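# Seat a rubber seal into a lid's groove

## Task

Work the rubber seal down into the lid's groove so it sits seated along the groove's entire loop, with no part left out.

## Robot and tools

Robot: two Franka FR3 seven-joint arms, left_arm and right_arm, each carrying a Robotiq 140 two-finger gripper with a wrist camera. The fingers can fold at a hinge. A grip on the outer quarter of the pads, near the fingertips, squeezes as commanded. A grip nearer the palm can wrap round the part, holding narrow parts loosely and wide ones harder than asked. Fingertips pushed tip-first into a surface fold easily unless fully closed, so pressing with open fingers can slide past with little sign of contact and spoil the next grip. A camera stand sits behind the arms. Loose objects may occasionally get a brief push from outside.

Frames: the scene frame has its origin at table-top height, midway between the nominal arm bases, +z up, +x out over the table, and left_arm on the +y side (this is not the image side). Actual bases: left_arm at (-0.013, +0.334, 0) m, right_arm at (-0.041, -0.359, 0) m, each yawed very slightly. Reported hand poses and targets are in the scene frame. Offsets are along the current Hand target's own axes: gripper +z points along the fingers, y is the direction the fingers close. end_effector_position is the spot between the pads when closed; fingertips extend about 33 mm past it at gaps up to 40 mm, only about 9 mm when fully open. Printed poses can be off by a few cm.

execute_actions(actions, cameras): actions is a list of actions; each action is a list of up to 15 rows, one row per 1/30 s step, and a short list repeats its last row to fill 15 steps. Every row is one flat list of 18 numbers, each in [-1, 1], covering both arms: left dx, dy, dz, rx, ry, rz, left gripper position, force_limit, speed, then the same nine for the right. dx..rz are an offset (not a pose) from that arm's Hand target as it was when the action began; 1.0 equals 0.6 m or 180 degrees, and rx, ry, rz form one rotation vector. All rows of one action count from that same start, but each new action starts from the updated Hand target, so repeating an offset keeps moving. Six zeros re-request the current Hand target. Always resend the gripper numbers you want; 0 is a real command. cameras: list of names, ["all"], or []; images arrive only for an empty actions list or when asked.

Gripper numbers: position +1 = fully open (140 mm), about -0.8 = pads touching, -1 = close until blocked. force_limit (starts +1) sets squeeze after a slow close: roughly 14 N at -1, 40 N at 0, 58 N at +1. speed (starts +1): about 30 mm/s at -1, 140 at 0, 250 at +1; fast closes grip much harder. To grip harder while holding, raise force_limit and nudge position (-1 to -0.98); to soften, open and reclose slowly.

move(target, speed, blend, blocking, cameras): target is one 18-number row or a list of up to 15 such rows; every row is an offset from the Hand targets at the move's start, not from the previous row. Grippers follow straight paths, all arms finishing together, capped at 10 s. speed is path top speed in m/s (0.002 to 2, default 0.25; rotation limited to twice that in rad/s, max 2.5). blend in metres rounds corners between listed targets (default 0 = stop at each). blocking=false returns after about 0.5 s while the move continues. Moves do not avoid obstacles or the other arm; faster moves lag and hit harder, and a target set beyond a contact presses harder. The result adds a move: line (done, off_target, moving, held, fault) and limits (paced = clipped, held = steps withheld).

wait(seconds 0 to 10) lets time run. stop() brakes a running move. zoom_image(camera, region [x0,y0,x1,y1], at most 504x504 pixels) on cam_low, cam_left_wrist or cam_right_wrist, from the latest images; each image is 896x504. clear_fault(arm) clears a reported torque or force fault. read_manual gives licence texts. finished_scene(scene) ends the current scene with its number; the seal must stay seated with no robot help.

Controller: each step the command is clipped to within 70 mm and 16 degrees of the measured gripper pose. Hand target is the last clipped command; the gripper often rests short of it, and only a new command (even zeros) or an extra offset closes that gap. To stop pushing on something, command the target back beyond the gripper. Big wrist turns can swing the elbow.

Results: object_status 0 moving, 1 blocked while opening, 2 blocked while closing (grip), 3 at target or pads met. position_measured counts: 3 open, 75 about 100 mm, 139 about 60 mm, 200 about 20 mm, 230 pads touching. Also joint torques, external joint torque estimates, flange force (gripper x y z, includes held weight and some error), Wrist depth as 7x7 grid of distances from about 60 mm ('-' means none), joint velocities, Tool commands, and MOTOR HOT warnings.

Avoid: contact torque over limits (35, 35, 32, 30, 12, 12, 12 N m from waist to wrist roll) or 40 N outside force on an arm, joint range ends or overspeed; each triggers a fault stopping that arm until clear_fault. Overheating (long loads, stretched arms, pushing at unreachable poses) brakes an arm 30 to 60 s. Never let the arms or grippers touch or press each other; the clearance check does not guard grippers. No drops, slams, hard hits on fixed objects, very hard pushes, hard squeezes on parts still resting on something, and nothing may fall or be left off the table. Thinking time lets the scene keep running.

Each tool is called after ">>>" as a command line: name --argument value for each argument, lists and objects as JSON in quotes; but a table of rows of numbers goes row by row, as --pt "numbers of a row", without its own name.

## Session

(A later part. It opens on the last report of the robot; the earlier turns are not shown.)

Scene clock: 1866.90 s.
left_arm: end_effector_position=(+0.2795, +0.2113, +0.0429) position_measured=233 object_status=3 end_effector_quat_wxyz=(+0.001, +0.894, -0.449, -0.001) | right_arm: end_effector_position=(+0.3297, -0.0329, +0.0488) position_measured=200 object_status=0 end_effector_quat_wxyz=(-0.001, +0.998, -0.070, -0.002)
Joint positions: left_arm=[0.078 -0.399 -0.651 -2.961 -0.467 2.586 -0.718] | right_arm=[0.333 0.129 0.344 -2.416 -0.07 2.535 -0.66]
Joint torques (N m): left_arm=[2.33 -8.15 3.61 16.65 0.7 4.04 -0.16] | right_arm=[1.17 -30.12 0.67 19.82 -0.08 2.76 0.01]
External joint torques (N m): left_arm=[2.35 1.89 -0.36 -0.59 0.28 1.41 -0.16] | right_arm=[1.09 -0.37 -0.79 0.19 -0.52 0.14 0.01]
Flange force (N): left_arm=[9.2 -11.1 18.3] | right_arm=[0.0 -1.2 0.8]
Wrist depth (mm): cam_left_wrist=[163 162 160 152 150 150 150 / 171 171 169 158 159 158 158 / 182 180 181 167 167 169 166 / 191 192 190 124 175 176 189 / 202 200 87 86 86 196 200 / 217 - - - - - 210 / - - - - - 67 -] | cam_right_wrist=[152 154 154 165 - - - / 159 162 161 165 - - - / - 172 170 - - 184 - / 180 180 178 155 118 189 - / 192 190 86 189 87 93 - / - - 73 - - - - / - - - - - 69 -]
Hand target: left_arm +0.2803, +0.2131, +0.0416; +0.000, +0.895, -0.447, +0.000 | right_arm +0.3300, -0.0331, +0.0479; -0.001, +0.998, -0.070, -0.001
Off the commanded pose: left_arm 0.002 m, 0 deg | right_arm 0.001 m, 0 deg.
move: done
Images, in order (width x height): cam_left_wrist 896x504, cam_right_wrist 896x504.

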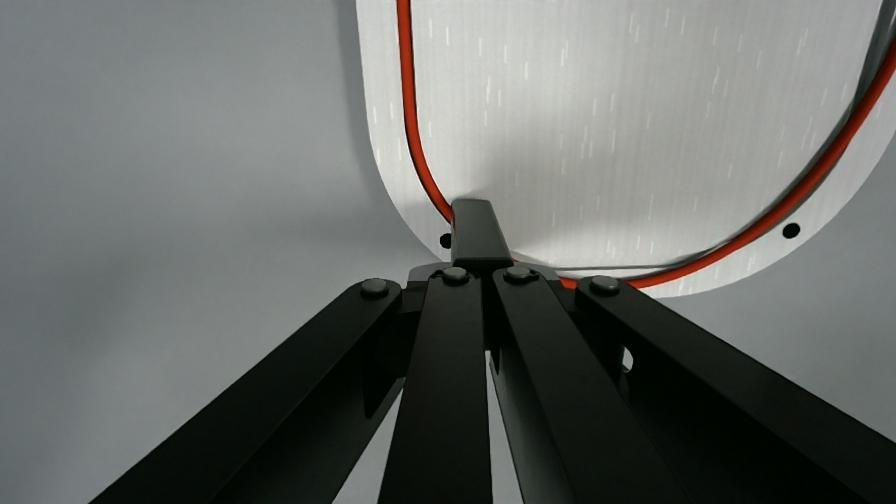

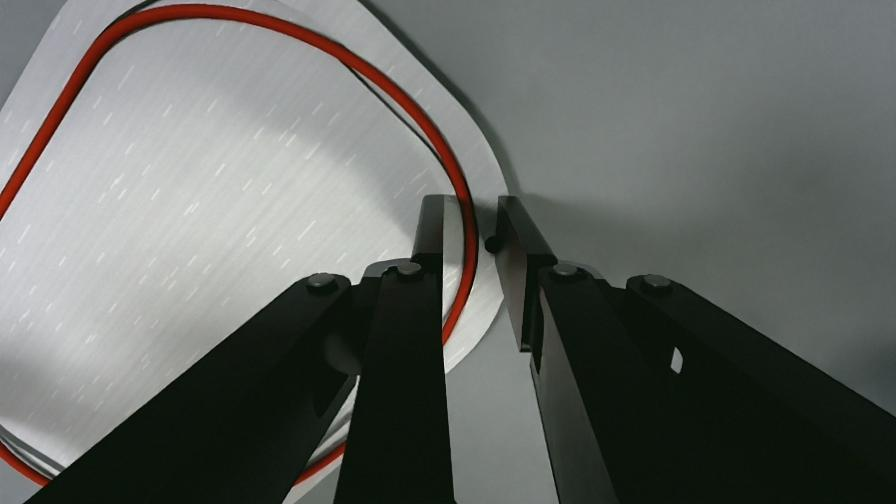

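>>> move --pt "0 0 0 0 0 0 -1 -0.5 0 0 0 -0.02 0 0 0 -0.562 -0.5 -1" --pt "0 0 0 0 0 0 -1 -0.5 0 0 0 -0.02 0 0 0 -1 -0.5 0" --pt "0 0 0 0 0 0 -1 -0.5 0 0 0 0.009 0 0 0 -1 -0.5 0" --pt "0 0 0 0 0 0 -1 -0.5 0 0 0 -0.0118 0 0 0 -1 -0.5 0" --speed '[0.06, 0.06, 0.04, 0.05]' --cameras '["cam_right_wrist"]'

>>> zoom_image --camera "cam_right_wrist" --region '[360, 40, 520, 200]'

Scene clock: 1902.13 s.
left_arm: end_effector_position=(+0.2795, +0.2113, +0.0429) position_measured=233 object_status=3 end_effector_quat_wxyz=(+0.001, +0.894, -0.449, -0.001) | right_arm: end_effector_position=(+0.3299, -0.0332, +0.0539) position_measured=233 object_status=3 end_effector_quat_wxyz=(-0.001, +0.997, -0.071, -0.001)
Joint positions: left_arm=[0.078 -0.399 -0.651 -2.961 -0.467 2.586 -0.718] | right_arm=[0.335 0.116 0.343 -2.416 -0.063 2.524 -0.662]
Joint torques (N m): left_arm=[2.36 -8.16 3.64 16.68 0.71 4.06 -0.16] | right_arm=[0.83 -31.42 1.04 20.28 0.89 2.38 -0.26]
External joint torques (N m): left_arm=[2.42 1.93 -0.3 -0.61 0.29 1.41 -0.16] | right_arm=[0.96 -2.04 -0.07 0.58 0.43 -0.23 -0.26]
Flange force (N): left_arm=[9.2 -11.4 18.5] | right_arm=[-2.6 2.5 -6.3]
Wrist depth (mm): cam_left_wrist=[163 162 161 151 148 150 150 / 170 170 170 158 160 158 158 / 182 181 180 165 167 169 166 / 191 190 191 124 175 177 189 / 202 201 87 86 86 198 200 / 214 - - - - - 211 / - - - - - 67 -] | cam_right_wrist=[- 159 157 - - - - / 166 166 165 164 - - - / - 177 175 175 - - - / - 186 184 122 - - - / 199 195 76 77 93 207 - / - - - - - - - / - - - - - - -]
Hand target: left_arm +0.2803, +0.2131, +0.0416; +0.000, +0.895, -0.447, +0.000 | right_arm +0.3300, -0.0331, +0.0549; -0.001, +0.998, -0.070, -0.001
Off the commanded pose: left_arm 0.002 m, 0 deg | right_arm 0.001 m, 0 deg.
move: done
Images, in order (width x height): cam_right_wrist 896x504.

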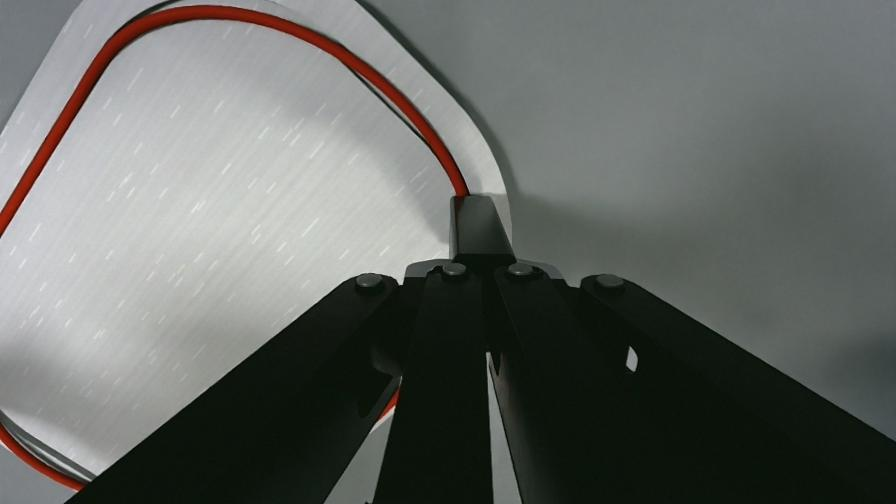

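Scaled by 3.150 from the camera's 896x504 image, which has a finer 1280x720 frame.

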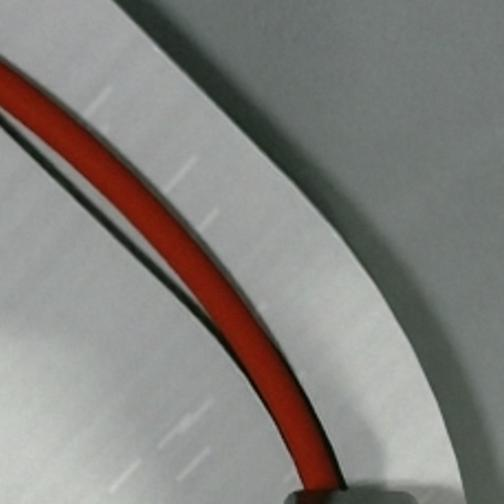

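>>> move --pt "0 0 0 0 0 0 -1 -0.5 0 0.0397 -0.0137 0 0 0 0 -1 -0.5 0" --pt "0 0 0 0 0 0 -1 -0.5 0 0.0397 -0.0137 0.0132 0 0 0 -1 -0.5 0" --pt "0 0 0 0 0 0 -1 -0.5 0 0.0383 -0.0157 0.0207 0 0 0 -1 -0.5 0" --pt "0 0 0 0 0 0 -1 -0.5 0 0.0383 -0.0157 0 0 0 0 -1 -0.5 0" --pt "0 0 0 0 0 0 -1 -0.5 0 0.0648 -0.0298 0 0 0 0 -1 -0.5 0" --pt "0 0 0 0 0 0 -1 -0.5 0 0.0648 -0.0298 0.0132 0 0 0 -1 -0.5 0" --pt "0 0 0 0 0 0 -1 -0.5 0 0.0628 -0.0327 0.0207 0 0 0 -1 -0.5 0" --pt "0 0 0 0 0 0 -1 -0.5 0 0.0628 -0.0327 0 0 0 0 -1 -0.5 0" --speed '[0.08, 0.04, 0.02, 0.05, 0.08, 0.04, 0.02, 0.05]' --blend '[0, 0.002, 0, 0.003, 0, 0.002, 0, 0]' --cameras '["cam_right_wrist"]'

>>> zoom_image --camera "cam_right_wrist" --region '[300, 40, 500, 240]'

Scene clock: 1942.47 s.
left_arm: end_effector_position=(+0.2797, +0.2114, +0.0429) position_measured=233 object_status=3 end_effector_quat_wxyz=(+0.001, +0.894, -0.449, -0.001) | right_arm: end_effector_position=(+0.3699, -0.0189, +0.0537) position_measured=233 object_status=3 end_effector_quat_wxyz=(-0.001, +0.997, -0.071, -0.001)
Joint positions: left_arm=[0.079 -0.399 -0.651 -2.961 -0.467 2.587 -0.718] | right_arm=[0.335 0.216 0.315 -2.277 -0.105 2.48 -0.663]
Joint velocities: left_arm=[within noise] | right_arm=[0 0.001 0 0 0 -0.005 0]
Joint torques (N m): left_arm=[2.23 -8.19 3.63 16.74 0.66 3.97 -0.16] | right_arm=[0.63 -35.43 2.28 20.82 0.92 2.43 -0.23]
External joint torques (N m): left_arm=[2.19 1.8 -0.39 -0.44 0.25 1.34 -0.16] | right_arm=[0.62 -1.9 0.02 0.45 0.43 -0.21 -0.23]
Flange force (N): left_arm=[9.0 -10.5 17.4] | right_arm=[-2.3 2.3 -5.2]
Wrist depth (mm): cam_left_wrist=[163 162 160 149 150 150 150 / 171 171 168 158 158 158 158 / 181 180 180 167 167 169 167 / 192 190 190 124 174 177 189 / 203 201 87 87 86 183 200 / 216 - - - - - 211 / - - - - - 67 -] | cam_right_wrist=[- - - - 167 - - / - 164 166 172 - - - / 185 173 174 174 - 187 184 / 185 190 182 117 103 - - / 200 196 76 77 93 - - / - - - - - - - / - - - - - - -]
Hand target: left_arm +0.2803, +0.2131, +0.0416; +0.000, +0.895, -0.447, +0.000 | right_arm +0.3700, -0.0190, +0.0549; -0.001, +0.998, -0.070, -0.001
Off the commanded pose: left_arm 0.002 m, 0 deg | right_arm 0.001 m, 0 deg.
move: done
Images, in order (width x height): cam_right_wrist 896x504.

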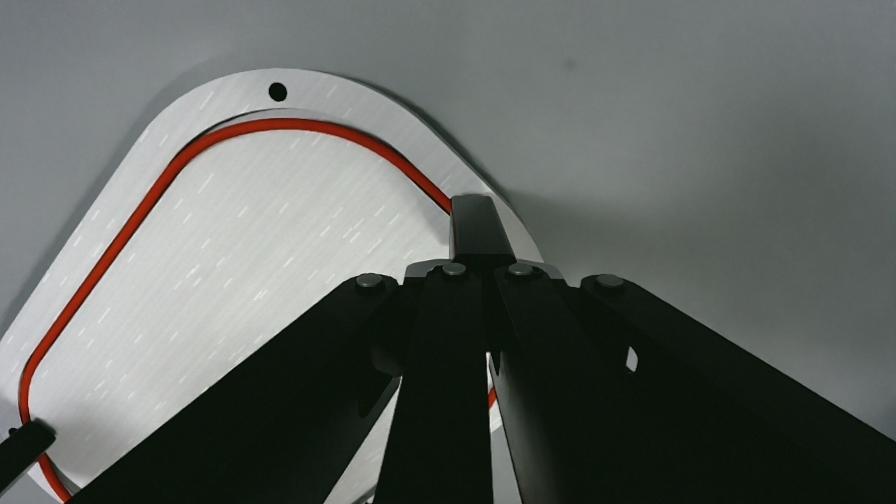

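Scaled by 2.520 from the camera's 896x504 image, which has a finer 1280x720 frame.

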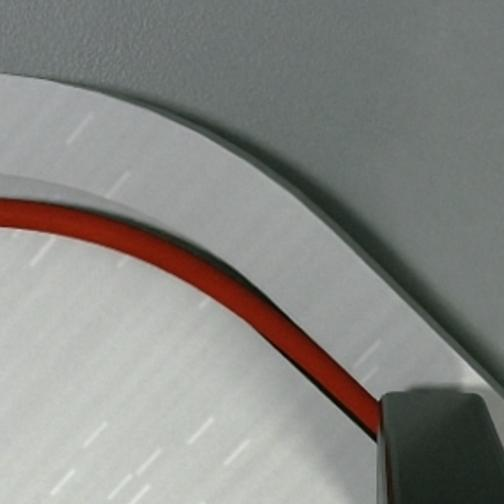

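>>> move --pt "0 0 0 0 0 0 -1 -0.5 0 0.031 -0.0258 0 0 0 0 -1 -0.5 0" --pt "0 0 0 0 0 0 -1 -0.5 0 0.031 -0.0258 0.0207 0 0 0 -1 -0.5 0" --pt "0 0 0 0 0 0 -1 -0.5 0 0.031 -0.0258 0 0 0 0 -1 -0.5 0" --pt "0 0 0 0 0 0 -1 -0.5 0 0.0495 -0.0433 0 0 0 0 -1 -0.5 0" --pt "0 0 0 0 0 0 -1 -0.5 0 0.0495 -0.0433 0.0132 0 0 0 -1 -0.5 0" --pt "0 0 0 0 0 0 -1 -0.5 0 0.0515 -0.0420 0.0207 0 0 0 -1 -0.5 0" --pt "0 0 0 0 0 0 -1 -0.5 0 0.0515 -0.0420 0 0 0 0 -1 -0.5 0" --speed '[0.08, 0.04, 0.06, 0.08, 0.05, 0.02, 0.06]' --blend '[0, 0, 0.003, 0, 0.002, 0, 0]'

>>> move --pt "0 0 0 0 0 0 -1 -0.5 0 0.0102 -0.0235 0 0 0 0 -1 -0.5 0" --pt "0 0 0 0 0 0 -1 -0.5 0 0.0102 -0.0235 0.0132 0 0 0 -1 -0.5 0" --pt "0 0 0 0 0 0 -1 -0.5 0 0.0142 -0.0213 0.0132 0 0 0 -1 -0.5 0" --pt "0 0 0 0 0 0 -1 -0.5 0 0.0142 -0.0213 0.0207 0 0 0 -1 -0.5 0" --pt "0 0 0 0 0 0 -1 -0.5 0 0.0142 -0.0213 0 0 0 0 -1 -0.5 0" --speed '[0.08, 0.05, 0.02, 0.03, 0.06]' --blend '[0, 0.002, 0.001, 0, 0]' --cameras '["cam_right_wrist"]'

>>> zoom_image --camera "cam_right_wrist" --region '[250, 60, 490, 300]'

Scene clock: 1985.83 s.
left_arm: end_effector_position=(+0.2797, +0.2114, +0.0429) position_measured=233 object_status=3 end_effector_quat_wxyz=(+0.001, +0.894, -0.449, -0.001) | right_arm: end_effector_position=(+0.4040, +0.0017, +0.0535) position_measured=233 object_status=3 end_effector_quat_wxyz=(-0.001, +0.998, -0.070, -0.001)
Joint positions: left_arm=[0.079 -0.399 -0.651 -2.961 -0.467 2.587 -0.718] | right_arm=[0.351 0.315 0.295 -2.131 -0.135 2.428 -0.656]
Joint velocities: left_arm=[within noise] | right_arm=[0 0.001 -0.001 0.001 0.001 -0.004 0]
Joint torques (N m): left_arm=[2.27 -8.2 3.59 16.72 0.69 3.97 -0.11] | right_arm=[0.49 -39.4 3.24 21.46 1.04 2.38 -0.13]
External joint torques (N m): left_arm=[2.27 1.81 -0.39 -0.52 0.27 1.33 -0.11] | right_arm=[0.37 -2.08 -0.05 0.63 0.53 -0.23 -0.13]
Flange force (N): left_arm=[8.9 -10.8 17.5] | right_arm=[-1.8 2.0 -5.1]
Wrist depth (mm): cam_left_wrist=[163 162 161 152 150 150 150 / 171 171 169 158 158 158 158 / 181 180 180 167 168 169 166 / 191 191 190 124 175 176 188 / 203 201 87 86 86 197 200 / 217 - - - - - 211 / - - - - - 67 -] | cam_right_wrist=[- - - - - - 166 / - - - - - 176 - / 185 - 174 173 - 184 - / - 182 182 117 - - - / - 194 76 77 93 - - / - - - - - - - / - - - - - - -]
Hand target: left_arm +0.2803, +0.2131, +0.0416; +0.000, +0.895, -0.447, +0.000 | right_arm +0.4042, +0.0016, +0.0548; -0.001, +0.998, -0.070, -0.001
Off the commanded pose: left_arm 0.002 m, 0 deg | right_arm 0.001 m, 0 deg.
move: done

Scene clock: 1987.87 s.
left_arm: end_effector_position=(+0.2798, +0.2114, +0.0430) position_measured=233 object_status=3 end_effector_quat_wxyz=(+0.001, +0.894, -0.449, +0.000) | right_arm: end_effector_position=(+0.4143, +0.0132, +0.0535) position_measured=233 object_status=3 end_effector_quat_wxyz=(-0.001, +0.998, -0.070, -0.001)
Joint positions: left_arm=[0.079 -0.399 -0.651 -2.961 -0.467 2.587 -0.718] | right_arm=[0.368 0.353 0.285 -2.072 -0.142 2.407 -0.649]
Joint velocities: left_arm=[within noise] | right_arm=[0.001 0.002 -0.001 -0.002 0.001 -0.004 0.001]
Joint torques (N m): left_arm=[2.11 -8.17 3.62 16.79 0.64 3.9 -0.14] | right_arm=[0.54 -40.93 3.39 21.62 1 2.5 -0.07]
External joint torques (N m): left_arm=[2.09 1.84 -0.39 -0.44 0.22 1.26 -0.14] | right_arm=[0.48 -1.94 -0.16 0.43 0.47 -0.14 -0.07]
Flange force (N): left_arm=[8.9 -10.2 17.0] | right_arm=[-2.2 2.1 -4.2]
Wrist depth (mm): cam_left_wrist=[164 162 160 152 150 150 150 / 171 171 170 158 158 157 158 / 181 180 181 166 167 169 167 / 191 190 191 123 175 176 189 / 203 201 87 86 86 197 200 / 216 - - - - - 210 / - - - - - 67 -] | cam_right_wrist=[- - - 164 - - - / - - - - - 176 177 / - - 181 179 - - 183 / - 199 184 122 102 196 196 / - 198 76 77 93 - - / - - - - - - - / - - - - - - -]
Hand target: left_arm +0.2803, +0.2131, +0.0416; +0.000, +0.895, -0.447, +0.000 | right_arm +0.4144, +0.0131, +0.0548; -0.001, +0.998, -0.070, -0.001
Off the commanded pose: left_arm 0.002 m, 0 deg | right_arm 0.001 m, 0 deg.
move: done; blend cut to 0.0014 m at target 2
Images, in order (width x height): cam_right_wrist 896x504.

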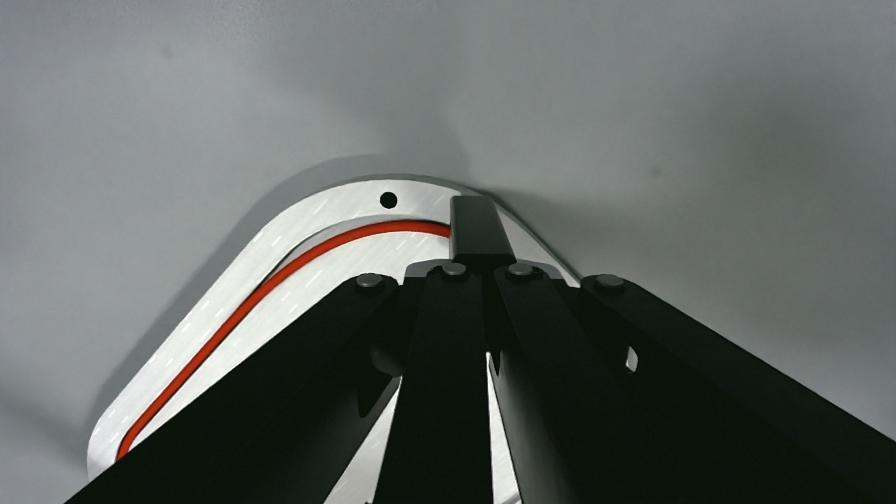

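Scaled by 2.100 from the camera's 896x504 image, which has a finer 1280x720 frame.

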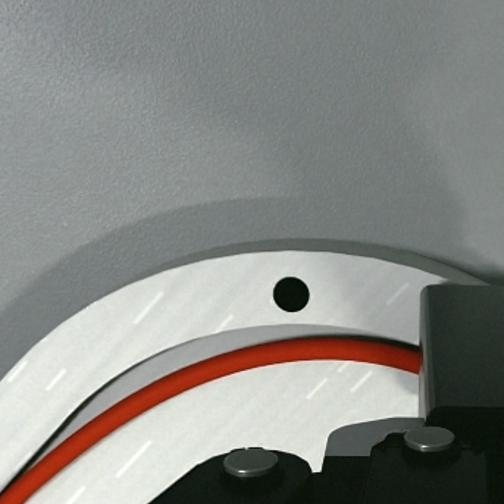

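>>> move --pt "0 0 0 0 0 0 -1 -0.5 0 0.0012 -0.0303 0 0 0 0 -1 -0.5 0" --pt "0 0 0 0 0 0 -1 -0.5 0 0.0012 -0.0303 0.0132 0 0 0 -1 -0.5 0" --pt "0 0 0 0 0 0 -1 -0.5 0 0.0059 -0.0303 0.0132 0 0 0 -1 -0.5 0" --pt "0 0 0 0 0 0 -1 -0.5 0 0.0059 -0.0303 0.0207 0 0 0 -1 -0.5 0" --pt "0 0 0 0 0 0 -1 -0.5 0 0.0059 -0.0303 0 0 0 0 -1 -0.5 0" --pt "0 0 0 0 0 0 -1 -0.5 0 0.0022 -0.0533 0 0 0 0 -1 -0.5 0" --pt "0 0 0 0 0 0 -1 -0.5 0 0.0022 -0.0533 0.0132 0 0 0 -1 -0.5 0" --pt "0 0 0 0 0 0 -1 -0.5 0 0.0072 -0.0536 0.0132 0 0 0 -1 -0.5 0" --pt "0 0 0 0 0 0 -1 -0.5 0 0.0072 -0.0536 0.0207 0 0 0 -1 -0.5 0" --pt "0 0 0 0 0 0 -1 -0.5 0 0.0072 -0.0536 0 0 0 0 -1 -0.5 0" --speed '[0.08, 0.06, 0.02, 0.04, 0.08, 0.08, 0.06, 0.02, 0.04, 0.08]' --blend '[0.002, 0.001, 0.001, 0, 0.003, 0.002, 0.001, 0.001, 0, 0]' --cameras '["cam_right_wrist"]'

>>> zoom_image --camera "cam_right_wrist" --region '[280, 100, 560, 300]'

Scene clock: 2026.83 s.
left_arm: end_effector_position=(+0.2798, +0.2114, +0.0430) position_measured=233 object_status=3 end_effector_quat_wxyz=(+0.001, +0.894, -0.449, +0.000) | right_arm: end_effector_position=(+0.4236, +0.0445, +0.0537) position_measured=233 object_status=3 end_effector_quat_wxyz=(-0.001, +0.998, -0.069, -0.001)
Joint positions: left_arm=[0.079 -0.399 -0.651 -2.961 -0.467 2.587 -0.718] | right_arm=[0.42 0.421 0.269 -1.964 -0.153 2.366 -0.616]
Joint velocities: left_arm=[within noise] | right_arm=[-0.001 0.001 -0.001 -0.001 0.001 -0.004 -0.001]
Joint torques (N m): left_arm=[2.13 -8.24 3.6 16.78 0.64 3.92 -0.12] | right_arm=[0.85 -43.56 3.85 21.9 1.06 2.44 -0.01]
External joint torques (N m): left_arm=[2.12 1.76 -0.39 -0.41 0.22 1.29 -0.12] | right_arm=[0.91 -2.05 -0.06 0.27 0.51 -0.19 -0.01]
Flange force (N): left_arm=[8.8 -10.2 16.9] | right_arm=[-3.1 2.1 -4.1]
Wrist depth (mm): cam_left_wrist=[164 162 160 152 150 150 150 / 171 171 169 159 158 158 157 / - 181 180 167 167 168 166 / 194 191 190 123 175 176 189 / 204 201 87 86 86 198 199 / 217 - - - - - 211 / - - - - - 67 -] | cam_right_wrist=[- - - - 170 - - / 177 176 176 - - - 174 / - - - - - - - / - - - 112 181 - - / - 212 76 77 93 - - / - - - - - - - / - - - - - - -]
Hand target: left_arm +0.2803, +0.2131, +0.0416; +0.000, +0.895, -0.447, +0.000 | right_arm +0.4232, +0.0443, +0.0548; -0.001, +0.998, -0.070, -0.001
Off the commanded pose: left_arm 0.002 m, 0 deg | right_arm 0.001 m, 0 deg.
move: done
Images, in order (width x height): cam_right_wrist 896x504.

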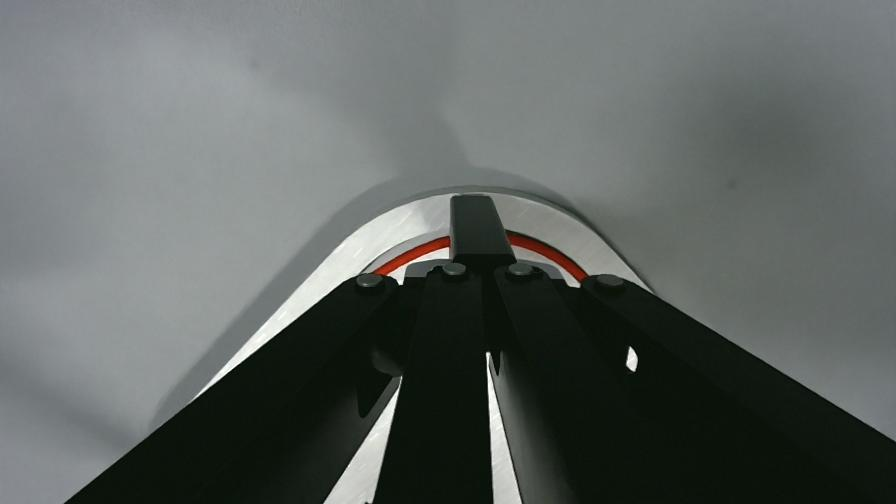

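Scaled by 1.800 from the camera's 896x504 image, which has a finer 1280x720 frame.

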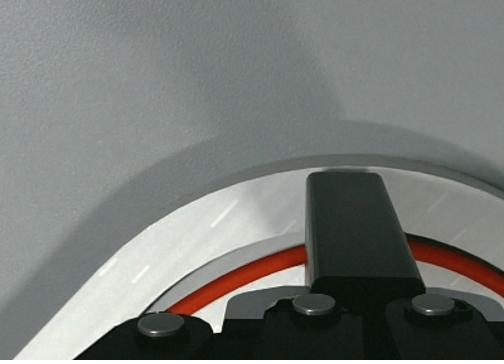

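>>> move --pt "0 0 0 0 0 0 -1 -0.5 0 -0.0033 0 0.0132 0 0 0 -1 -0.5 0" --pt "0 0 0 0 0 0 -1 -0.5 0 0.0075 0 0.0132 0 0 0 -1 -0.5 0" --pt "0 0 0 0 0 0 -1 -0.5 0 0.0075 0 0.024 0 0 0 -1 -0.5 0" --pt "0 0 0 0 0 0 -1 -0.5 0 0.0075 0 0 0 0 0 -1 -0.5 0" --pt "0 0 0 0 0 0 -1 -0.5 0 -0.0112 -0.035 0 0 0 0 -1 -0.5 0" --pt "0 0 0 0 0 0 -1 -0.5 0 -0.0112 -0.035 0.0132 0 0 0 -1 -0.5 0" --pt "0 0 0 0 0 0 -1 -0.5 0 -0.0057 -0.0367 0.0132 0 0 0 -1 -0.5 0" --pt "0 0 0 0 0 0 -1 -0.5 0 -0.0057 -0.0367 0.0225 0 0 0 -1 -0.5 0" --pt "0 0 0 0 0 0 -1 -0.5 0 -0.0057 -0.0367 0 0 0 0 -1 -0.5 0" --speed '[0.05, 0.02, 0.04, 0.08, 0.08, 0.06, 0.02, 0.04, 0.08]' --blend '[0.001, 0.001, 0, 0.003, 0.002, 0.001, 0.001, 0, 0]'

>>> move --pt "0 0 0 0 0 0 -1 -0.5 0 -0.0181 -0.0213 0 0 0 0 -1 -0.5 0" --pt "0 0 0 0 0 0 -1 -0.5 0 -0.0181 -0.0213 0.0132 0 0 0 -1 -0.5 0" --pt "0 0 0 0 0 0 -1 -0.5 0 -0.0131 -0.0243 0.0132 0 0 0 -1 -0.5 0" --pt "0 0 0 0 0 0 -1 -0.5 0 -0.0131 -0.0243 0.0225 0 0 0 -1 -0.5 0" --pt "0 0 0 0 0 0 -1 -0.5 0 -0.0131 -0.0243 -0.02 0 0 0 -1 -0.5 0" --pt "0 0 0 0 0 0 -1 -0.5 0 -0.04 0.05 -0.09 0 0 0 -1 -0.5 0" --speed '[0.08, 0.06, 0.02, 0.04, 0.08, 0.1]' --blend '[0.002, 0.001, 0.001, 0, 0.005, 0]' --cameras '["cam_right_wrist"]'

>>> zoom_image --camera "cam_right_wrist" --region '[260, 40, 520, 240]'

Scene clock: 2058.00 s.
left_arm: end_effector_position=(+0.2801, +0.2115, +0.0430) position_measured=233 object_status=3 end_effector_quat_wxyz=(+0.001, +0.894, -0.448, +0.000) | right_arm: end_effector_position=(+0.4238, +0.0668, +0.0541) position_measured=233 object_status=3 end_effector_quat_wxyz=(-0.001, +0.998, -0.069, +0.000)
Joint positions: left_arm=[0.079 -0.398 -0.651 -2.961 -0.467 2.588 -0.718] | right_arm=[0.461 0.458 0.259 -1.902 -0.156 2.342 -0.59]
Joint velocities: left_arm=[within noise] | right_arm=[0 0.001 0 0 0 -0.005 0]
Joint torques (N m): left_arm=[1.93 -8.28 3.56 16.8 0.57 3.77 -0.16] | right_arm=[1.06 -45.03 4.11 22.17 1.02 2.44 -0.01]
External joint torques (N m): left_arm=[1.94 1.74 -0.41 -0.4 0.15 1.14 -0.16] | right_arm=[1.07 -2.03 -0.04 0.28 0.46 -0.2 -0.01]
Flange force (N): left_arm=[8.4 -9.3 15.9] | right_arm=[-3.1 1.9 -3.8]
Wrist depth (mm): cam_left_wrist=[163 162 161 151 151 152 150 / 171 171 169 159 158 157 158 / 181 181 180 168 167 168 168 / 196 191 190 124 175 177 189 / 203 201 87 86 86 198 201 / 218 - - - - - 210 / - - - - - 67 -] | cam_right_wrist=[- 162 164 - - - - / - - - - 172 - - / - - - - 179 - - / - 201 196 112 181 - - / - - 76 77 93 - - / - - - - - - - / - - - - - - -]
Hand target: left_arm +0.2803, +0.2131, +0.0416; +0.000, +0.895, -0.447, +0.000 | right_arm +0.4229, +0.0666, +0.0549; -0.001, +0.998, -0.070, -0.001
Off the commanded pose: left_arm 0.002 m, 0 deg | right_arm 0.001 m, 0 deg.
move: done

Scene clock: 2060.70 s.
left_arm: end_effector_position=(+0.2801, +0.2115, +0.0430) position_measured=233 object_status=3 end_effector_quat_wxyz=(+0.001, +0.894, -0.448, +0.000) | right_arm: end_effector_position=(+0.3961, +0.0410, +0.1087) position_measured=233 object_status=3 end_effector_quat_wxyz=(-0.001, +0.997, -0.072, +0.000)
Joint positions: left_arm=[0.079 -0.398 -0.651 -2.961 -0.467 2.588 -0.718] | right_arm=[0.432 0.268 0.282 -2.03 -0.095 2.288 -0.62]
Joint velocities: left_arm=[within noise] | right_arm=[0.001 -0.001 -0.001 0 0 0 -0.007]
Joint torques (N m): left_arm=[1.92 -8.23 3.53 16.76 0.57 3.79 -0.12] | right_arm=[0.55 -39.7 2.65 22.44 1.07 2.39 -0.19]
External joint torques (N m): left_arm=[1.94 1.83 -0.45 -0.53 0.15 1.14 -0.12] | right_arm=[0.65 -2.12 0.12 -0.05 0.47 -0.22 -0.19]
Flange force (N): left_arm=[8.3 -9.3 16.4] | right_arm=[-4.0 4.4 -4.0]
Wrist depth (mm): cam_left_wrist=[163 162 162 151 149 150 150 / 171 171 170 159 159 158 158 / 181 181 180 166 167 168 167 / 191 191 191 124 174 176 189 / 204 201 87 86 86 198 200 / 217 - - - - - 210 / - - - - - 67 -] | cam_right_wrist=[- - - - - - - / - - - - - 227 - / - - 235 227 229 - - / - 249 245 117 238 - - / - 269 76 77 93 - - / - - - - - - - / - - - - - - -]
Hand target: left_arm +0.2803, +0.2131, +0.0416; +0.000, +0.895, -0.447, +0.000 | right_arm +0.3951, +0.0402, +0.1089; -0.001, +0.998, -0.070, -0.001
Off the commanded pose: left_arm 0.002 m, 0 deg | right_arm 0.001 m, 0 deg.
move: done
Images, in order (width x height): cam_right_wrist 896x504.

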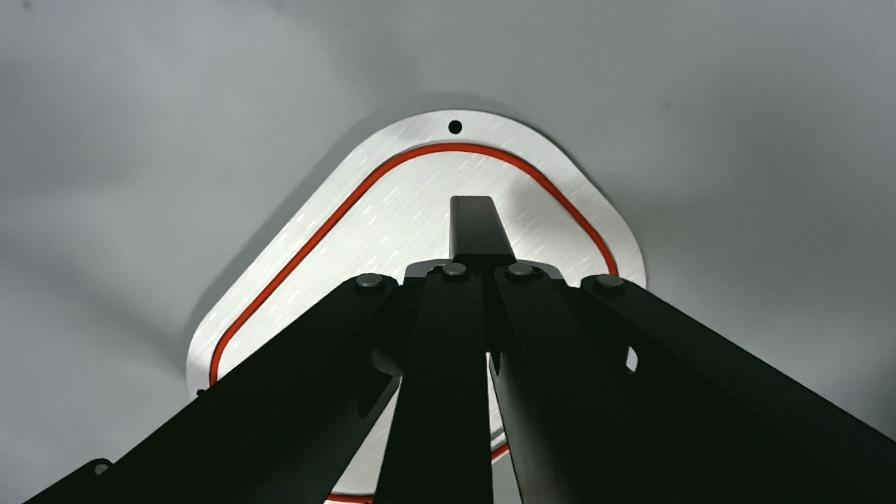

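Scaled by 1.938 from the camera's 896x504 image, which has a finer 1280x720 frame.

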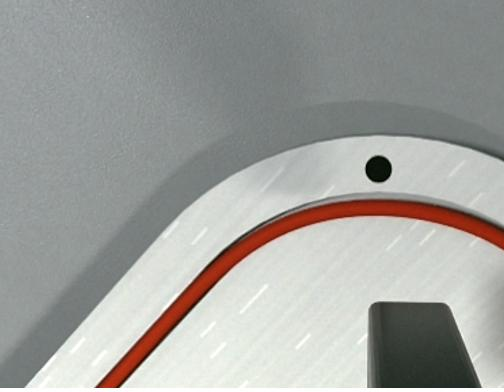

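>>> move --pt "0 0 -0.04 0 0 0 -1 -0.5 0 0 0 0 0 0 0 -0.443 -0.5 0" --pt "-0.0845 -0.0812 -0.1512 0 0 0 -1 -0.5 0 -0.2933 -0.0325 0.0398 0 0 0.25 -0.443 -0.5 0" --speed '[0.08, 0.25]' --blend '[0.005, 0]' --cameras '["cam_left_wrist", "cam_right_wrist"]'

Scene clock: 2086.17 s.
left_arm: end_effector_position=(+0.2884, +0.2827, +0.1311) position_measured=233 object_status=3 end_effector_quat_wxyz=(+0.001, +0.896, -0.444, +0.000) | right_arm: end_effector_position=(+0.2226, +0.0831, +0.0844) position_measured=185 object_status=3 end_effector_quat_wxyz=(+0.001, +0.896, -0.445, -0.003)
Joint positions: left_arm=[0.123 -0.704 -0.387 -2.922 -0.318 2.231 -0.579] | right_arm=[0.754 0.104 0.239 -2.326 -0.029 2.423 0.404]
Joint velocities: left_arm=[within noise] | right_arm=[-0.001 -0.001 0.001 0 0 0 0.008]
Joint torques (N m): left_arm=[0.46 -6.25 3.78 23.72 0.81 2.56 0.12] | right_arm=[1.62 -32.54 0.13 21.83 -0.02 2.46 0.26]
External joint torques (N m): left_arm=[0.44 -0.29 -0.31 1.52 0.2 -0.08 0.12] | right_arm=[1.6 -1.15 -0.71 0.73 -0.5 -0.07 0.26]
Flange force (N): left_arm=[2.2 -2.8 -3.1] | right_arm=[-1.8 0.1 -2.1]
Wrist depth (mm): cam_left_wrist=[245 244 242 241 229 229 228 / 258 - 253 254 244 239 253 / 276 270 270 268 266 266 266 / 288 289 285 124 280 283 281 / 307 305 84 86 86 292 298 / 328 - - - - - 313 / - - - - - 67 -] | cam_right_wrist=[- 186 184 185 - - - / - 192 193 193 - - 205 / - 204 204 - - - - / - 215 214 213 123 - - / - - 92 - 87 92 - / - - 79 - - - - / - - - - - - -]
Hand target: left_arm +0.2888, +0.2829, +0.1323; +0.000, +0.895, -0.447, +0.000 | right_arm +0.2235, +0.0842, +0.0856; +0.000, +0.895, -0.447, -0.002
Off the commanded pose: left_arm 0.001 m, 0 deg | right_arm 0.002 m, 0 deg.
move: done; blend cut to 0 m at target 1
Images, in order (width x height): cam_left_wrist 896x504, cam_right_wrist 896x504.

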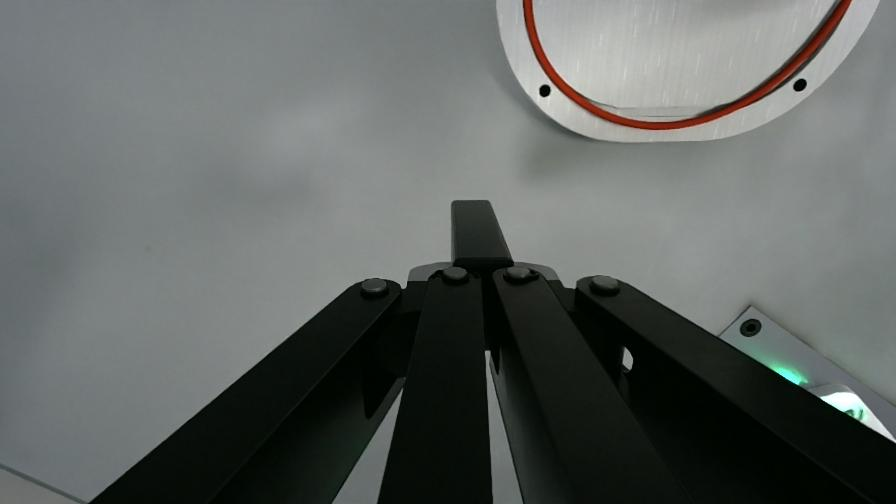

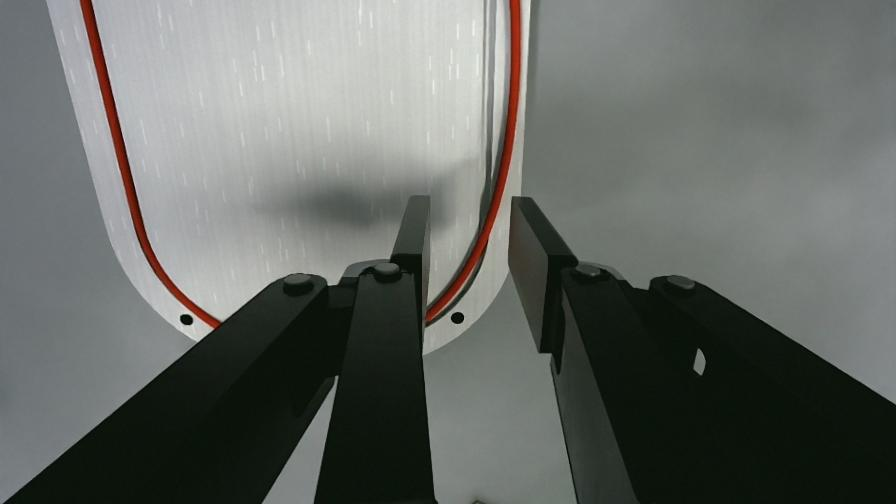

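>>> move --target '[0,0,0,0,0,0,-1,-0.5,0, 0.006,0.0203,0.0452,0,0,0.07,-0.443,-0.5,0]' --speed 0.1 --cameras '["cam_right_wrist"]'

>>> zoom_image --camera "cam_right_wrist" --region '[390, 100, 570, 280]'

Scene clock: 2108.00 s.
left_arm: end_effector_position=(+0.2884, +0.2827, +0.1311) position_measured=233 object_status=3 end_effector_quat_wxyz=(+0.001, +0.896, -0.444, +0.000) | right_arm: end_effector_position=(+0.2160, +0.0742, +0.0594) position_measured=185 object_status=3 end_effector_quat_wxyz=(+0.000, +0.841, -0.541, -0.002)
Joint positions: left_arm=[0.123 -0.704 -0.387 -2.922 -0.318 2.231 -0.578] | right_arm=[0.786 0.125 0.208 -2.379 -0.035 2.501 0.631]
Joint velocities: left_arm=[within noise] | right_arm=[-0.001 0 0 0 -0.001 0 0.006]
Joint torques (N m): left_arm=[0.52 -6.18 3.76 23.66 0.76 2.56 0.11] | right_arm=[1.62 -32.02 0.12 19.84 -0.06 2.64 0.2]
External joint torques (N m): left_arm=[0.53 -0.25 -0.31 1.42 0.15 -0.08 0.11] | right_arm=[1.5 -0.65 -0.86 -0.27 -0.5 0.12 0.2]
Flange force (N): left_arm=[2.1 -2.9 -2.8] | right_arm=[-0.2 2.4 -0.1]
Wrist depth (mm): cam_left_wrist=[244 243 243 240 228 225 230 / 257 257 254 253 244 241 251 / 272 272 270 269 264 268 266 / 292 287 284 124 278 283 280 / 309 302 84 86 86 295 297 / 328 - - - - - 315 / - - - - - 68 -] | cam_right_wrist=[- 161 161 162 - - 175 / 169 169 169 172 - - - / 178 178 179 179 191 - 195 / 188 189 187 186 123 - - / 197 - 92 201 87 92 - / - - 79 - - - - / - - - - - - -]
Hand target: left_arm +0.2888, +0.2829, +0.1323; +0.000, +0.895, -0.447, +0.000 | right_arm +0.2159, +0.0740, +0.0584; +0.000, +0.840, -0.542, -0.002
Off the commanded pose: left_arm 0.001 m, 0 deg | right_arm 0.001 m, 0 deg.
move: done
Images, in order (width x height): cam_right_wrist 896x504.

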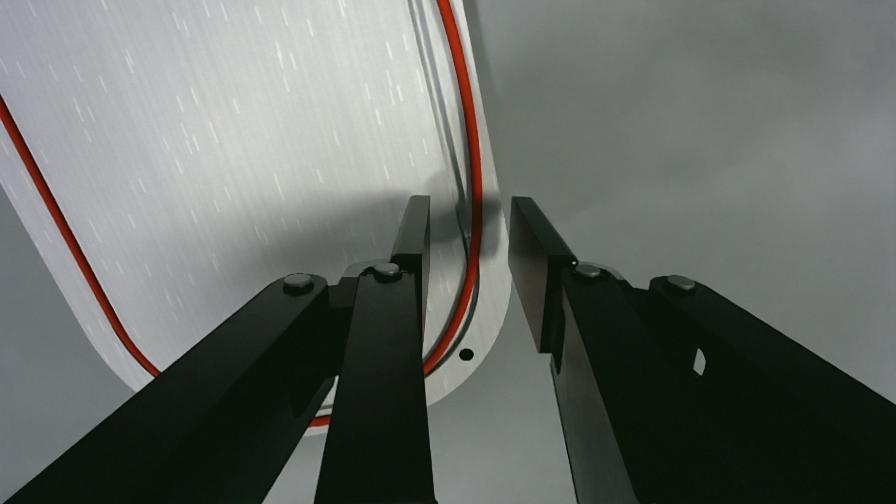

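Scaled by 2.800 from the camera's 896x504 image, which has a finer 1280x720 frame.

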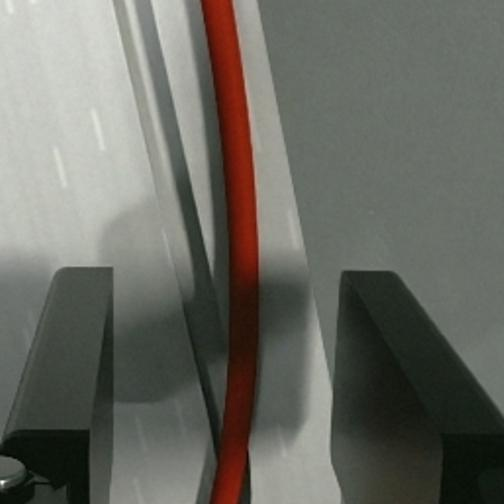

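>>> move --pt "0 0 0 0 0 0 -1 -0.5 0 0 0.005 0.0117 0 0 0 -0.443 -0.5 -1" --pt "0 0 0 0 0 0 -1 -0.5 0 0 0.005 0.0117 0 0 0 -1 -0.5 -1" --pt "0 0 0 0 0 0 -1 -0.5 0 0 0.005 0.008 0 0 0 -1 -0.5 -1" --pt "0 0 0 0 0 0 -1 -0.5 0 -0.0085 -0.0028 0.008 0 0 -0.07 -1 -0.5 -1" --speed '[0.03, 0.03, 0.03, 0.06]' --cameras '["cam_right_wrist"]'

>>> zoom_image --camera "cam_right_wrist" --region '[390, 20, 570, 200]'

Scene clock: 2129.10 s.
left_arm: end_effector_position=(+0.2884, +0.2827, +0.1311) position_measured=233 object_status=3 end_effector_quat_wxyz=(+0.001, +0.896, -0.444, +0.000) | right_arm: end_effector_position=(+0.2153, +0.0800, +0.0542) position_measured=231 object_status=3 end_effector_quat_wxyz=(-0.002, +0.893, -0.450, -0.002)
Joint positions: left_arm=[0.123 -0.704 -0.387 -2.922 -0.318 2.231 -0.578] | right_arm=[0.764 0.146 0.236 -2.369 -0.052 2.514 0.441]
Joint velocities: left_arm=[within noise] | right_arm=[0.001 0 0 0.001 0 0.001 -0.006]
Joint torques (N m): left_arm=[0.47 -6.18 3.78 23.76 0.77 2.56 0.07] | right_arm=[0.56 -32.08 1.11 20.64 0.14 2.32 -0.27]
External joint torques (N m): left_arm=[0.5 -0.33 -0.26 1.6 0.15 -0.06 0.07] | right_arm=[0.52 -0.39 -0.07 0.71 -0.3 -0.22 -0.27]
Flange force (N): left_arm=[2.3 -2.9 -3.2] | right_arm=[-0.8 -1.8 -1.4]
Wrist depth (mm): cam_left_wrist=[243 244 243 241 228 229 227 / 258 255 255 252 241 237 251 / 271 271 270 269 267 266 265 / 288 287 284 124 280 281 281 / 305 307 84 86 86 293 297 / 328 - - - - - 314 / - - - - - 68 -] | cam_right_wrist=[157 154 158 157 - - - / - 166 165 165 - - - / - 173 - 175 188 188 190 / 184 184 184 122 191 - - / - 198 76 77 93 - - / - - - - - - - / - - - - - - -]
Hand target: left_arm +0.2888, +0.2829, +0.1323; +0.000, +0.895, -0.447, +0.000 | right_arm +0.2153, +0.0794, +0.0537; +0.000, +0.895, -0.447, -0.002
Off the commanded pose: left_arm 0.001 m, 0 deg | right_arm 0.001 m, 0 deg.
move: done
Images, in order (width x height): cam_right_wrist 896x504.

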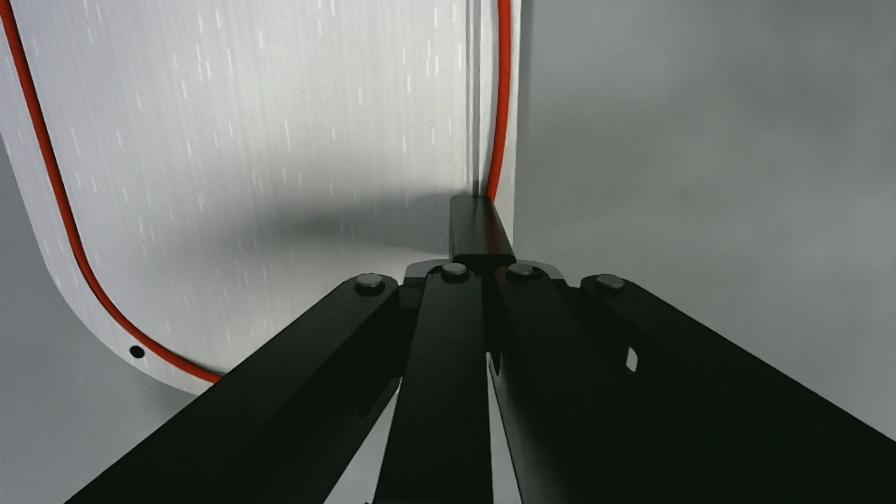

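Scaled by 2.800 from the camera's 896x504 image, which has a finer 1280x720 frame.

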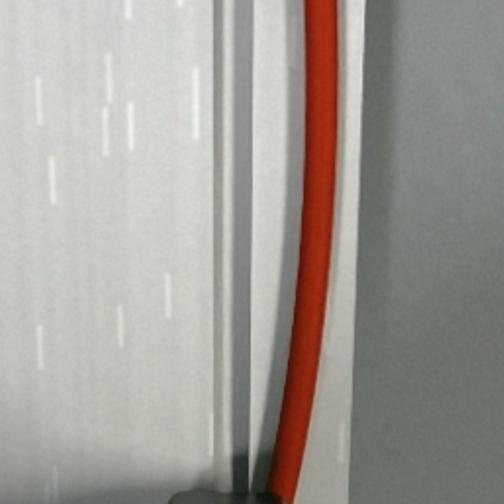

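>>> move --pt "0 0 0 0 0 0 -1 -0.5 0 0 0 -0.0133 0 0 0 -0.443 -0.5 0" --pt "0 0 0 0 0 0 -1 -0.5 0 0.005 0.0125 -0.0133 0 0 0.04 -0.443 -0.5 0" --pt "0 0 0 0 0 0 -1 -0.5 0 0.005 0.0125 0.003 0 0 0.04 -0.443 -0.5 0" --speed '[0.08, 0.08, 0.03]' --blend '[0.003, 0.003, 0]' --cameras '["cam_right_wrist"]'

>>> zoom_image --camera "cam_right_wrist" --region '[390, 100, 570, 280]'

>>> move --target '[0,0,0,0,0,0,-1,-0.5,0, 0,0,0.0017,0,0,0,-0.443,-0.5,0]' --speed 0.02

Scene clock: 2154.27 s.
left_arm: end_effector_position=(+0.2884, +0.2827, +0.1311) position_measured=233 object_status=3 end_effector_quat_wxyz=(+0.001, +0.896, -0.444, +0.000) | right_arm: end_effector_position=(+0.2111, +0.0725, +0.0528) position_measured=185 object_status=3 end_effector_quat_wxyz=(+0.000, +0.866, -0.500, -0.002)
Joint positions: left_arm=[0.123 -0.704 -0.387 -2.922 -0.318 2.231 -0.578] | right_arm=[0.775 0.13 0.224 -2.395 -0.042 2.521 0.548]
Joint velocities: left_arm=[within noise] | right_arm=[0 0 0.001 0.001 -0.001 0.001 0.007]
Joint torques (N m): left_arm=[0.52 -6.24 3.74 23.72 0.75 2.55 0.06] | right_arm=[1.67 -31.68 0.15 19.83 -0.09 2.65 0.15]
External joint torques (N m): left_arm=[0.48 -0.34 -0.37 1.53 0.14 -0.09 0.06] | right_arm=[1.67 -0.61 -0.8 0.06 -0.52 0.14 0.15]
Flange force (N): left_arm=[2.3 -2.5 -3.2] | right_arm=[-1.3 1.2 0.0]
Wrist depth (mm): cam_left_wrist=[243 242 244 241 227 229 229 / 257 257 256 253 244 240 250 / 272 272 271 269 266 267 266 / 288 288 286 124 281 282 281 / 308 307 84 86 86 296 299 / 327 - - - - - 313 / - - - - - 68 -] | cam_right_wrist=[- 154 155 156 - - - / - 163 163 166 - - - / 174 172 171 172 - - - / 180 182 181 168 122 - 201 / - - 92 193 87 92 - / - - 79 - - - - / - - - - - - -]
Hand target: left_arm +0.2888, +0.2829, +0.1323; +0.000, +0.895, -0.447, +0.000 | right_arm +0.2111, +0.0725, +0.0519; +0.000, +0.865, -0.502, -0.002
Off the commanded pose: left_arm 0.001 m, 0 deg | right_arm 0.001 m, 0 deg.
move: done
Images, in order (width x height): cam_right_wrist 896x504.

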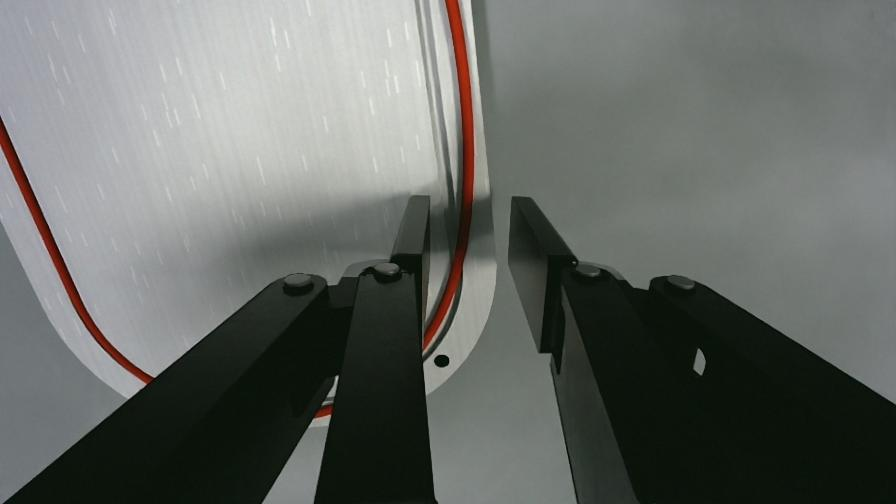

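Scaled by 2.800 from the camera's 896x504 image, which has a finer 1280x720 frame.

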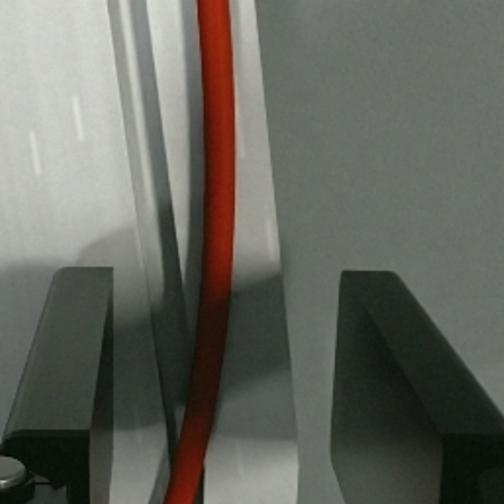

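Scene clock: 2154.97 s.
left_arm: end_effector_position=(+0.2884, +0.2827, +0.1311) position_measured=233 object_status=3 end_effector_quat_wxyz=(+0.001, +0.896, -0.444, +0.000) | right_arm: end_effector_position=(+0.2112, +0.0726, +0.0520) position_measured=185 object_status=3 end_effector_quat_wxyz=(+0.000, +0.865, -0.501, -0.002)
Joint positions: left_arm=[0.123 -0.704 -0.387 -2.922 -0.318 2.231 -0.578] | right_arm=[0.775 0.132 0.224 -2.395 -0.043 2.523 0.55]
Joint torques (N m): left_arm=[0.44 -6.16 3.77 23.71 0.75 2.56 0.04] | right_arm=[1.37 -31.58 0.38 19.65 -0.11 2.66 0.16]
External joint torques (N m): left_arm=[0.47 -0.2 -0.29 1.53 0.14 -0.08 0.04] | right_arm=[1.38 -0.61 -0.58 0.03 -0.54 0.17 0.16]
Flange force (N): left_arm=[2.6 -3.0 -2.8] | right_arm=[-1.0 1.4 0.0]
Wrist depth (mm): cam_left_wrist=[245 244 241 242 229 232 228 / 258 255 255 253 244 239 251 / 272 267 269 268 267 267 267 / 287 290 285 124 281 284 281 / 307 305 84 86 86 295 299 / 328 - - - - - 309 / - - - - - 67 -] | cam_right_wrist=[155 154 154 157 - - - / 161 162 162 167 179 - - / - 173 172 172 - 188 - / - 179 180 170 148 195 - / 192 - 92 - 87 93 - / - - 79 - - - - / - - - - - - -]
Hand target: left_arm +0.2888, +0.2829, +0.1323; +0.000, +0.895, -0.447, +0.000 | right_arm +0.2111, +0.0725, +0.0508; +0.000, +0.865, -0.502, -0.002
Off the commanded pose: left_arm 0.001 m, 0 deg | right_arm 0.001 m, 0 deg.
move: done

>>> move --pt "0 0 0 0 0 0 -1 -0.5 0 0 -0.0035 0.0015 0 0 0 -0.443 -0.5 -1" --pt "0 0 0 0 0 0 -1 -0.5 0 0 -0.0035 0.0015 0 0 0 -1 -0.5 -1" --pt "0 0 0 0 0 0 -1 -0.5 0 0 -0.0035 -0.0025 0 0 0 -1 -0.5 -1" --speed '[0.02, 0.03, 0.03]' --cameras '["cam_right_wrist"]'

Scene clock: 2168.93 s.
left_arm: end_effector_position=(+0.2884, +0.2827, +0.1311) position_measured=233 object_status=3 end_effector_quat_wxyz=(+0.001, +0.896, -0.444, +0.000) | right_arm: end_effector_position=(+0.2129, +0.0734, +0.0512) position_measured=226 object_status=2 end_effector_quat_wxyz=(+0.000, +0.865, -0.501, -0.002)
Joint positions: left_arm=[0.123 -0.704 -0.387 -2.922 -0.318 2.231 -0.578] | right_arm=[0.775 0.137 0.222 -2.39 -0.046 2.524 0.551]
Joint torques (N m): left_arm=[0.44 -6.16 3.83 23.67 0.78 2.55 0.12] | right_arm=[1.08 -33.3 0.66 20.09 0.4 2.35 0.05]
External joint torques (N m): left_arm=[0.43 -0.28 -0.24 1.54 0.16 -0.08 0.12] | right_arm=[1.04 -2.1 -0.39 0.45 -0.02 -0.15 0.05]
Flange force (N): left_arm=[2.2 -2.8 -3.1] | right_arm=[0.7 3.2 -4.9]
Wrist depth (mm): cam_left_wrist=[244 243 239 240 230 231 235 / 258 255 259 253 241 239 252 / 273 272 270 268 267 264 264 / 286 288 286 123 279 282 275 / 307 305 84 87 86 293 299 / 330 - - - - - 308 / - - - - - 68 -] | cam_right_wrist=[153 153 152 157 166 - - / 159 162 162 163 - - - / - 172 170 170 185 - - / 180 175 179 122 103 - - / 192 193 76 - 93 - - / - - - - - - - / - - - - - - -]
Hand target: left_arm +0.2888, +0.2829, +0.1323; +0.000, +0.895, -0.447, +0.000 | right_arm +0.2129, +0.0735, +0.0523; +0.000, +0.865, -0.502, -0.002
Off the commanded pose: left_arm 0.001 m, 0 deg | right_arm 0.001 m, 0 deg.
move: done
Images, in order (width x height): cam_right_wrist 896x504.

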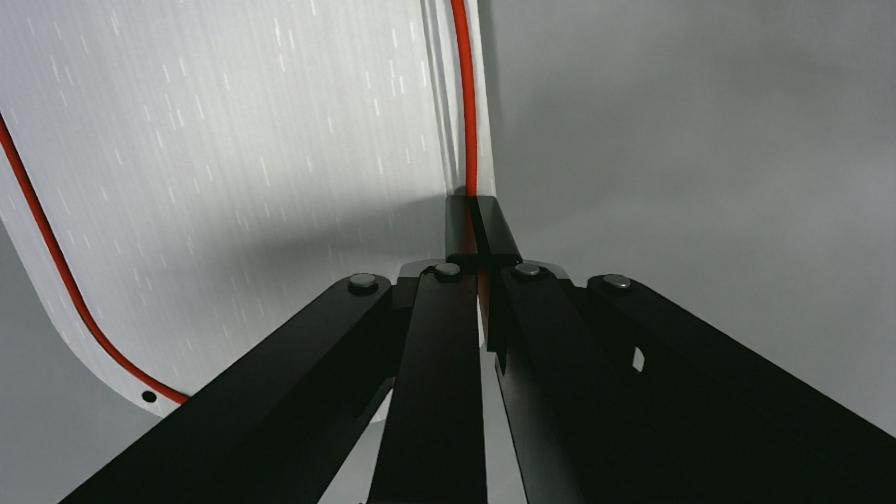

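>>> move --pt "0 0 0 0 0 0 -1 -0.5 0 0 0 -0.0025 0 0 0 -1 -0.5 -1" --pt "0 0 0 0 0 0 -1 -0.5 0 -0.0088 -0.0033 -0.0025 0 0 -0.04 -1 -0.5 -1" --speed '[0.03, 0.05]' --cameras '["cam_right_wrist"]'

>>> zoom_image --camera "cam_right_wrist" --region '[390, 20, 570, 200]'

Scene clock: 2182.43 s.
left_arm: end_effector_position=(+0.2884, +0.2827, +0.1311) position_measured=233 object_status=3 end_effector_quat_wxyz=(+0.001, +0.896, -0.444, +0.000) | right_arm: end_effector_position=(+0.2123, +0.0791, +0.0542) position_measured=226 object_status=2 end_effector_quat_wxyz=(-0.001, +0.893, -0.450, -0.002)
Joint positions: left_arm=[0.123 -0.704 -0.387 -2.922 -0.318 2.231 -0.578] | right_arm=[0.767 0.141 0.237 -2.376 -0.05 2.515 0.445]
Joint velocities: left_arm=[within noise] | right_arm=[0 0.001 0 0 0 -0.001 -0.009]
Joint torques (N m): left_arm=[0.46 -6.18 3.8 23.66 0.75 2.55 0.11] | right_arm=[0.86 -31.93 1.38 20.8 0.14 2.4 -0.1]
External joint torques (N m): left_arm=[0.46 -0.24 -0.27 1.52 0.13 -0.08 0.11] | right_arm=[0.76 -0.53 0.19 0.95 -0.29 -0.13 -0.1]
Flange force (N): left_arm=[2.3 -2.9 -2.9] | right_arm=[-1.8 -1.9 -1.5]
Wrist depth (mm): cam_left_wrist=[245 243 242 240 230 229 228 / 258 255 255 253 244 240 251 / 272 272 270 268 267 267 264 / 288 287 286 123 278 283 282 / 306 305 84 86 86 295 302 / - - - - - - 312 / - - - - - 68 -] | cam_right_wrist=[157 157 158 158 - 169 169 / 164 165 165 164 - - - / 172 177 175 166 - 188 - / - 188 183 112 103 202 - / - 193 76 - 93 209 - / - - - - - - - / - - - - - - -]
Hand target: left_arm +0.2888, +0.2829, +0.1323; +0.000, +0.895, -0.447, +0.000 | right_arm +0.2120, +0.0791, +0.0538; +0.000, +0.895, -0.447, -0.002
Off the commanded pose: left_arm 0.001 m, 0 deg | right_arm 0.001 m, 0 deg.
move: done
Images, in order (width x height): cam_right_wrist 896x504.

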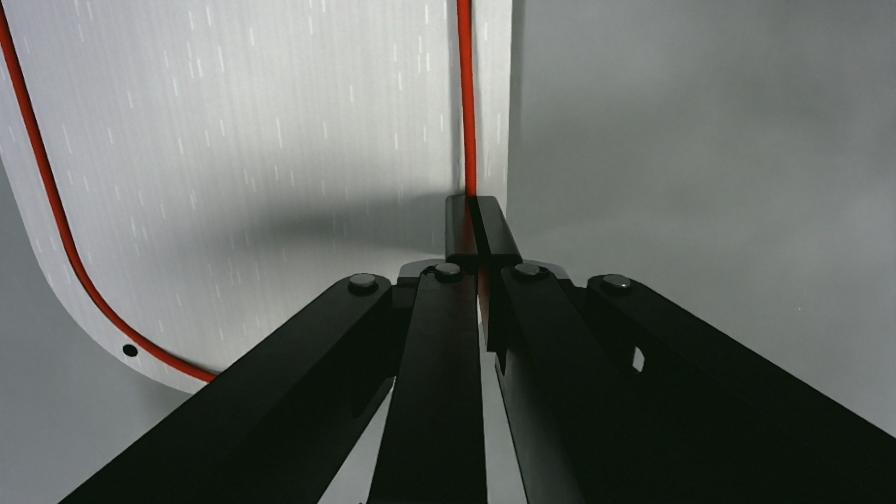

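Scaled by 2.800 from the camera's 896x504 image, which has a finer 1280x720 frame.

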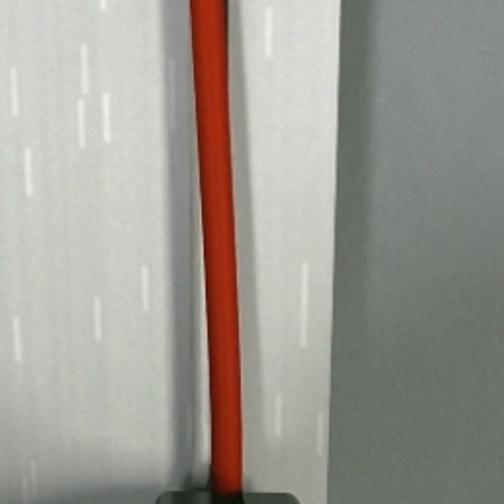

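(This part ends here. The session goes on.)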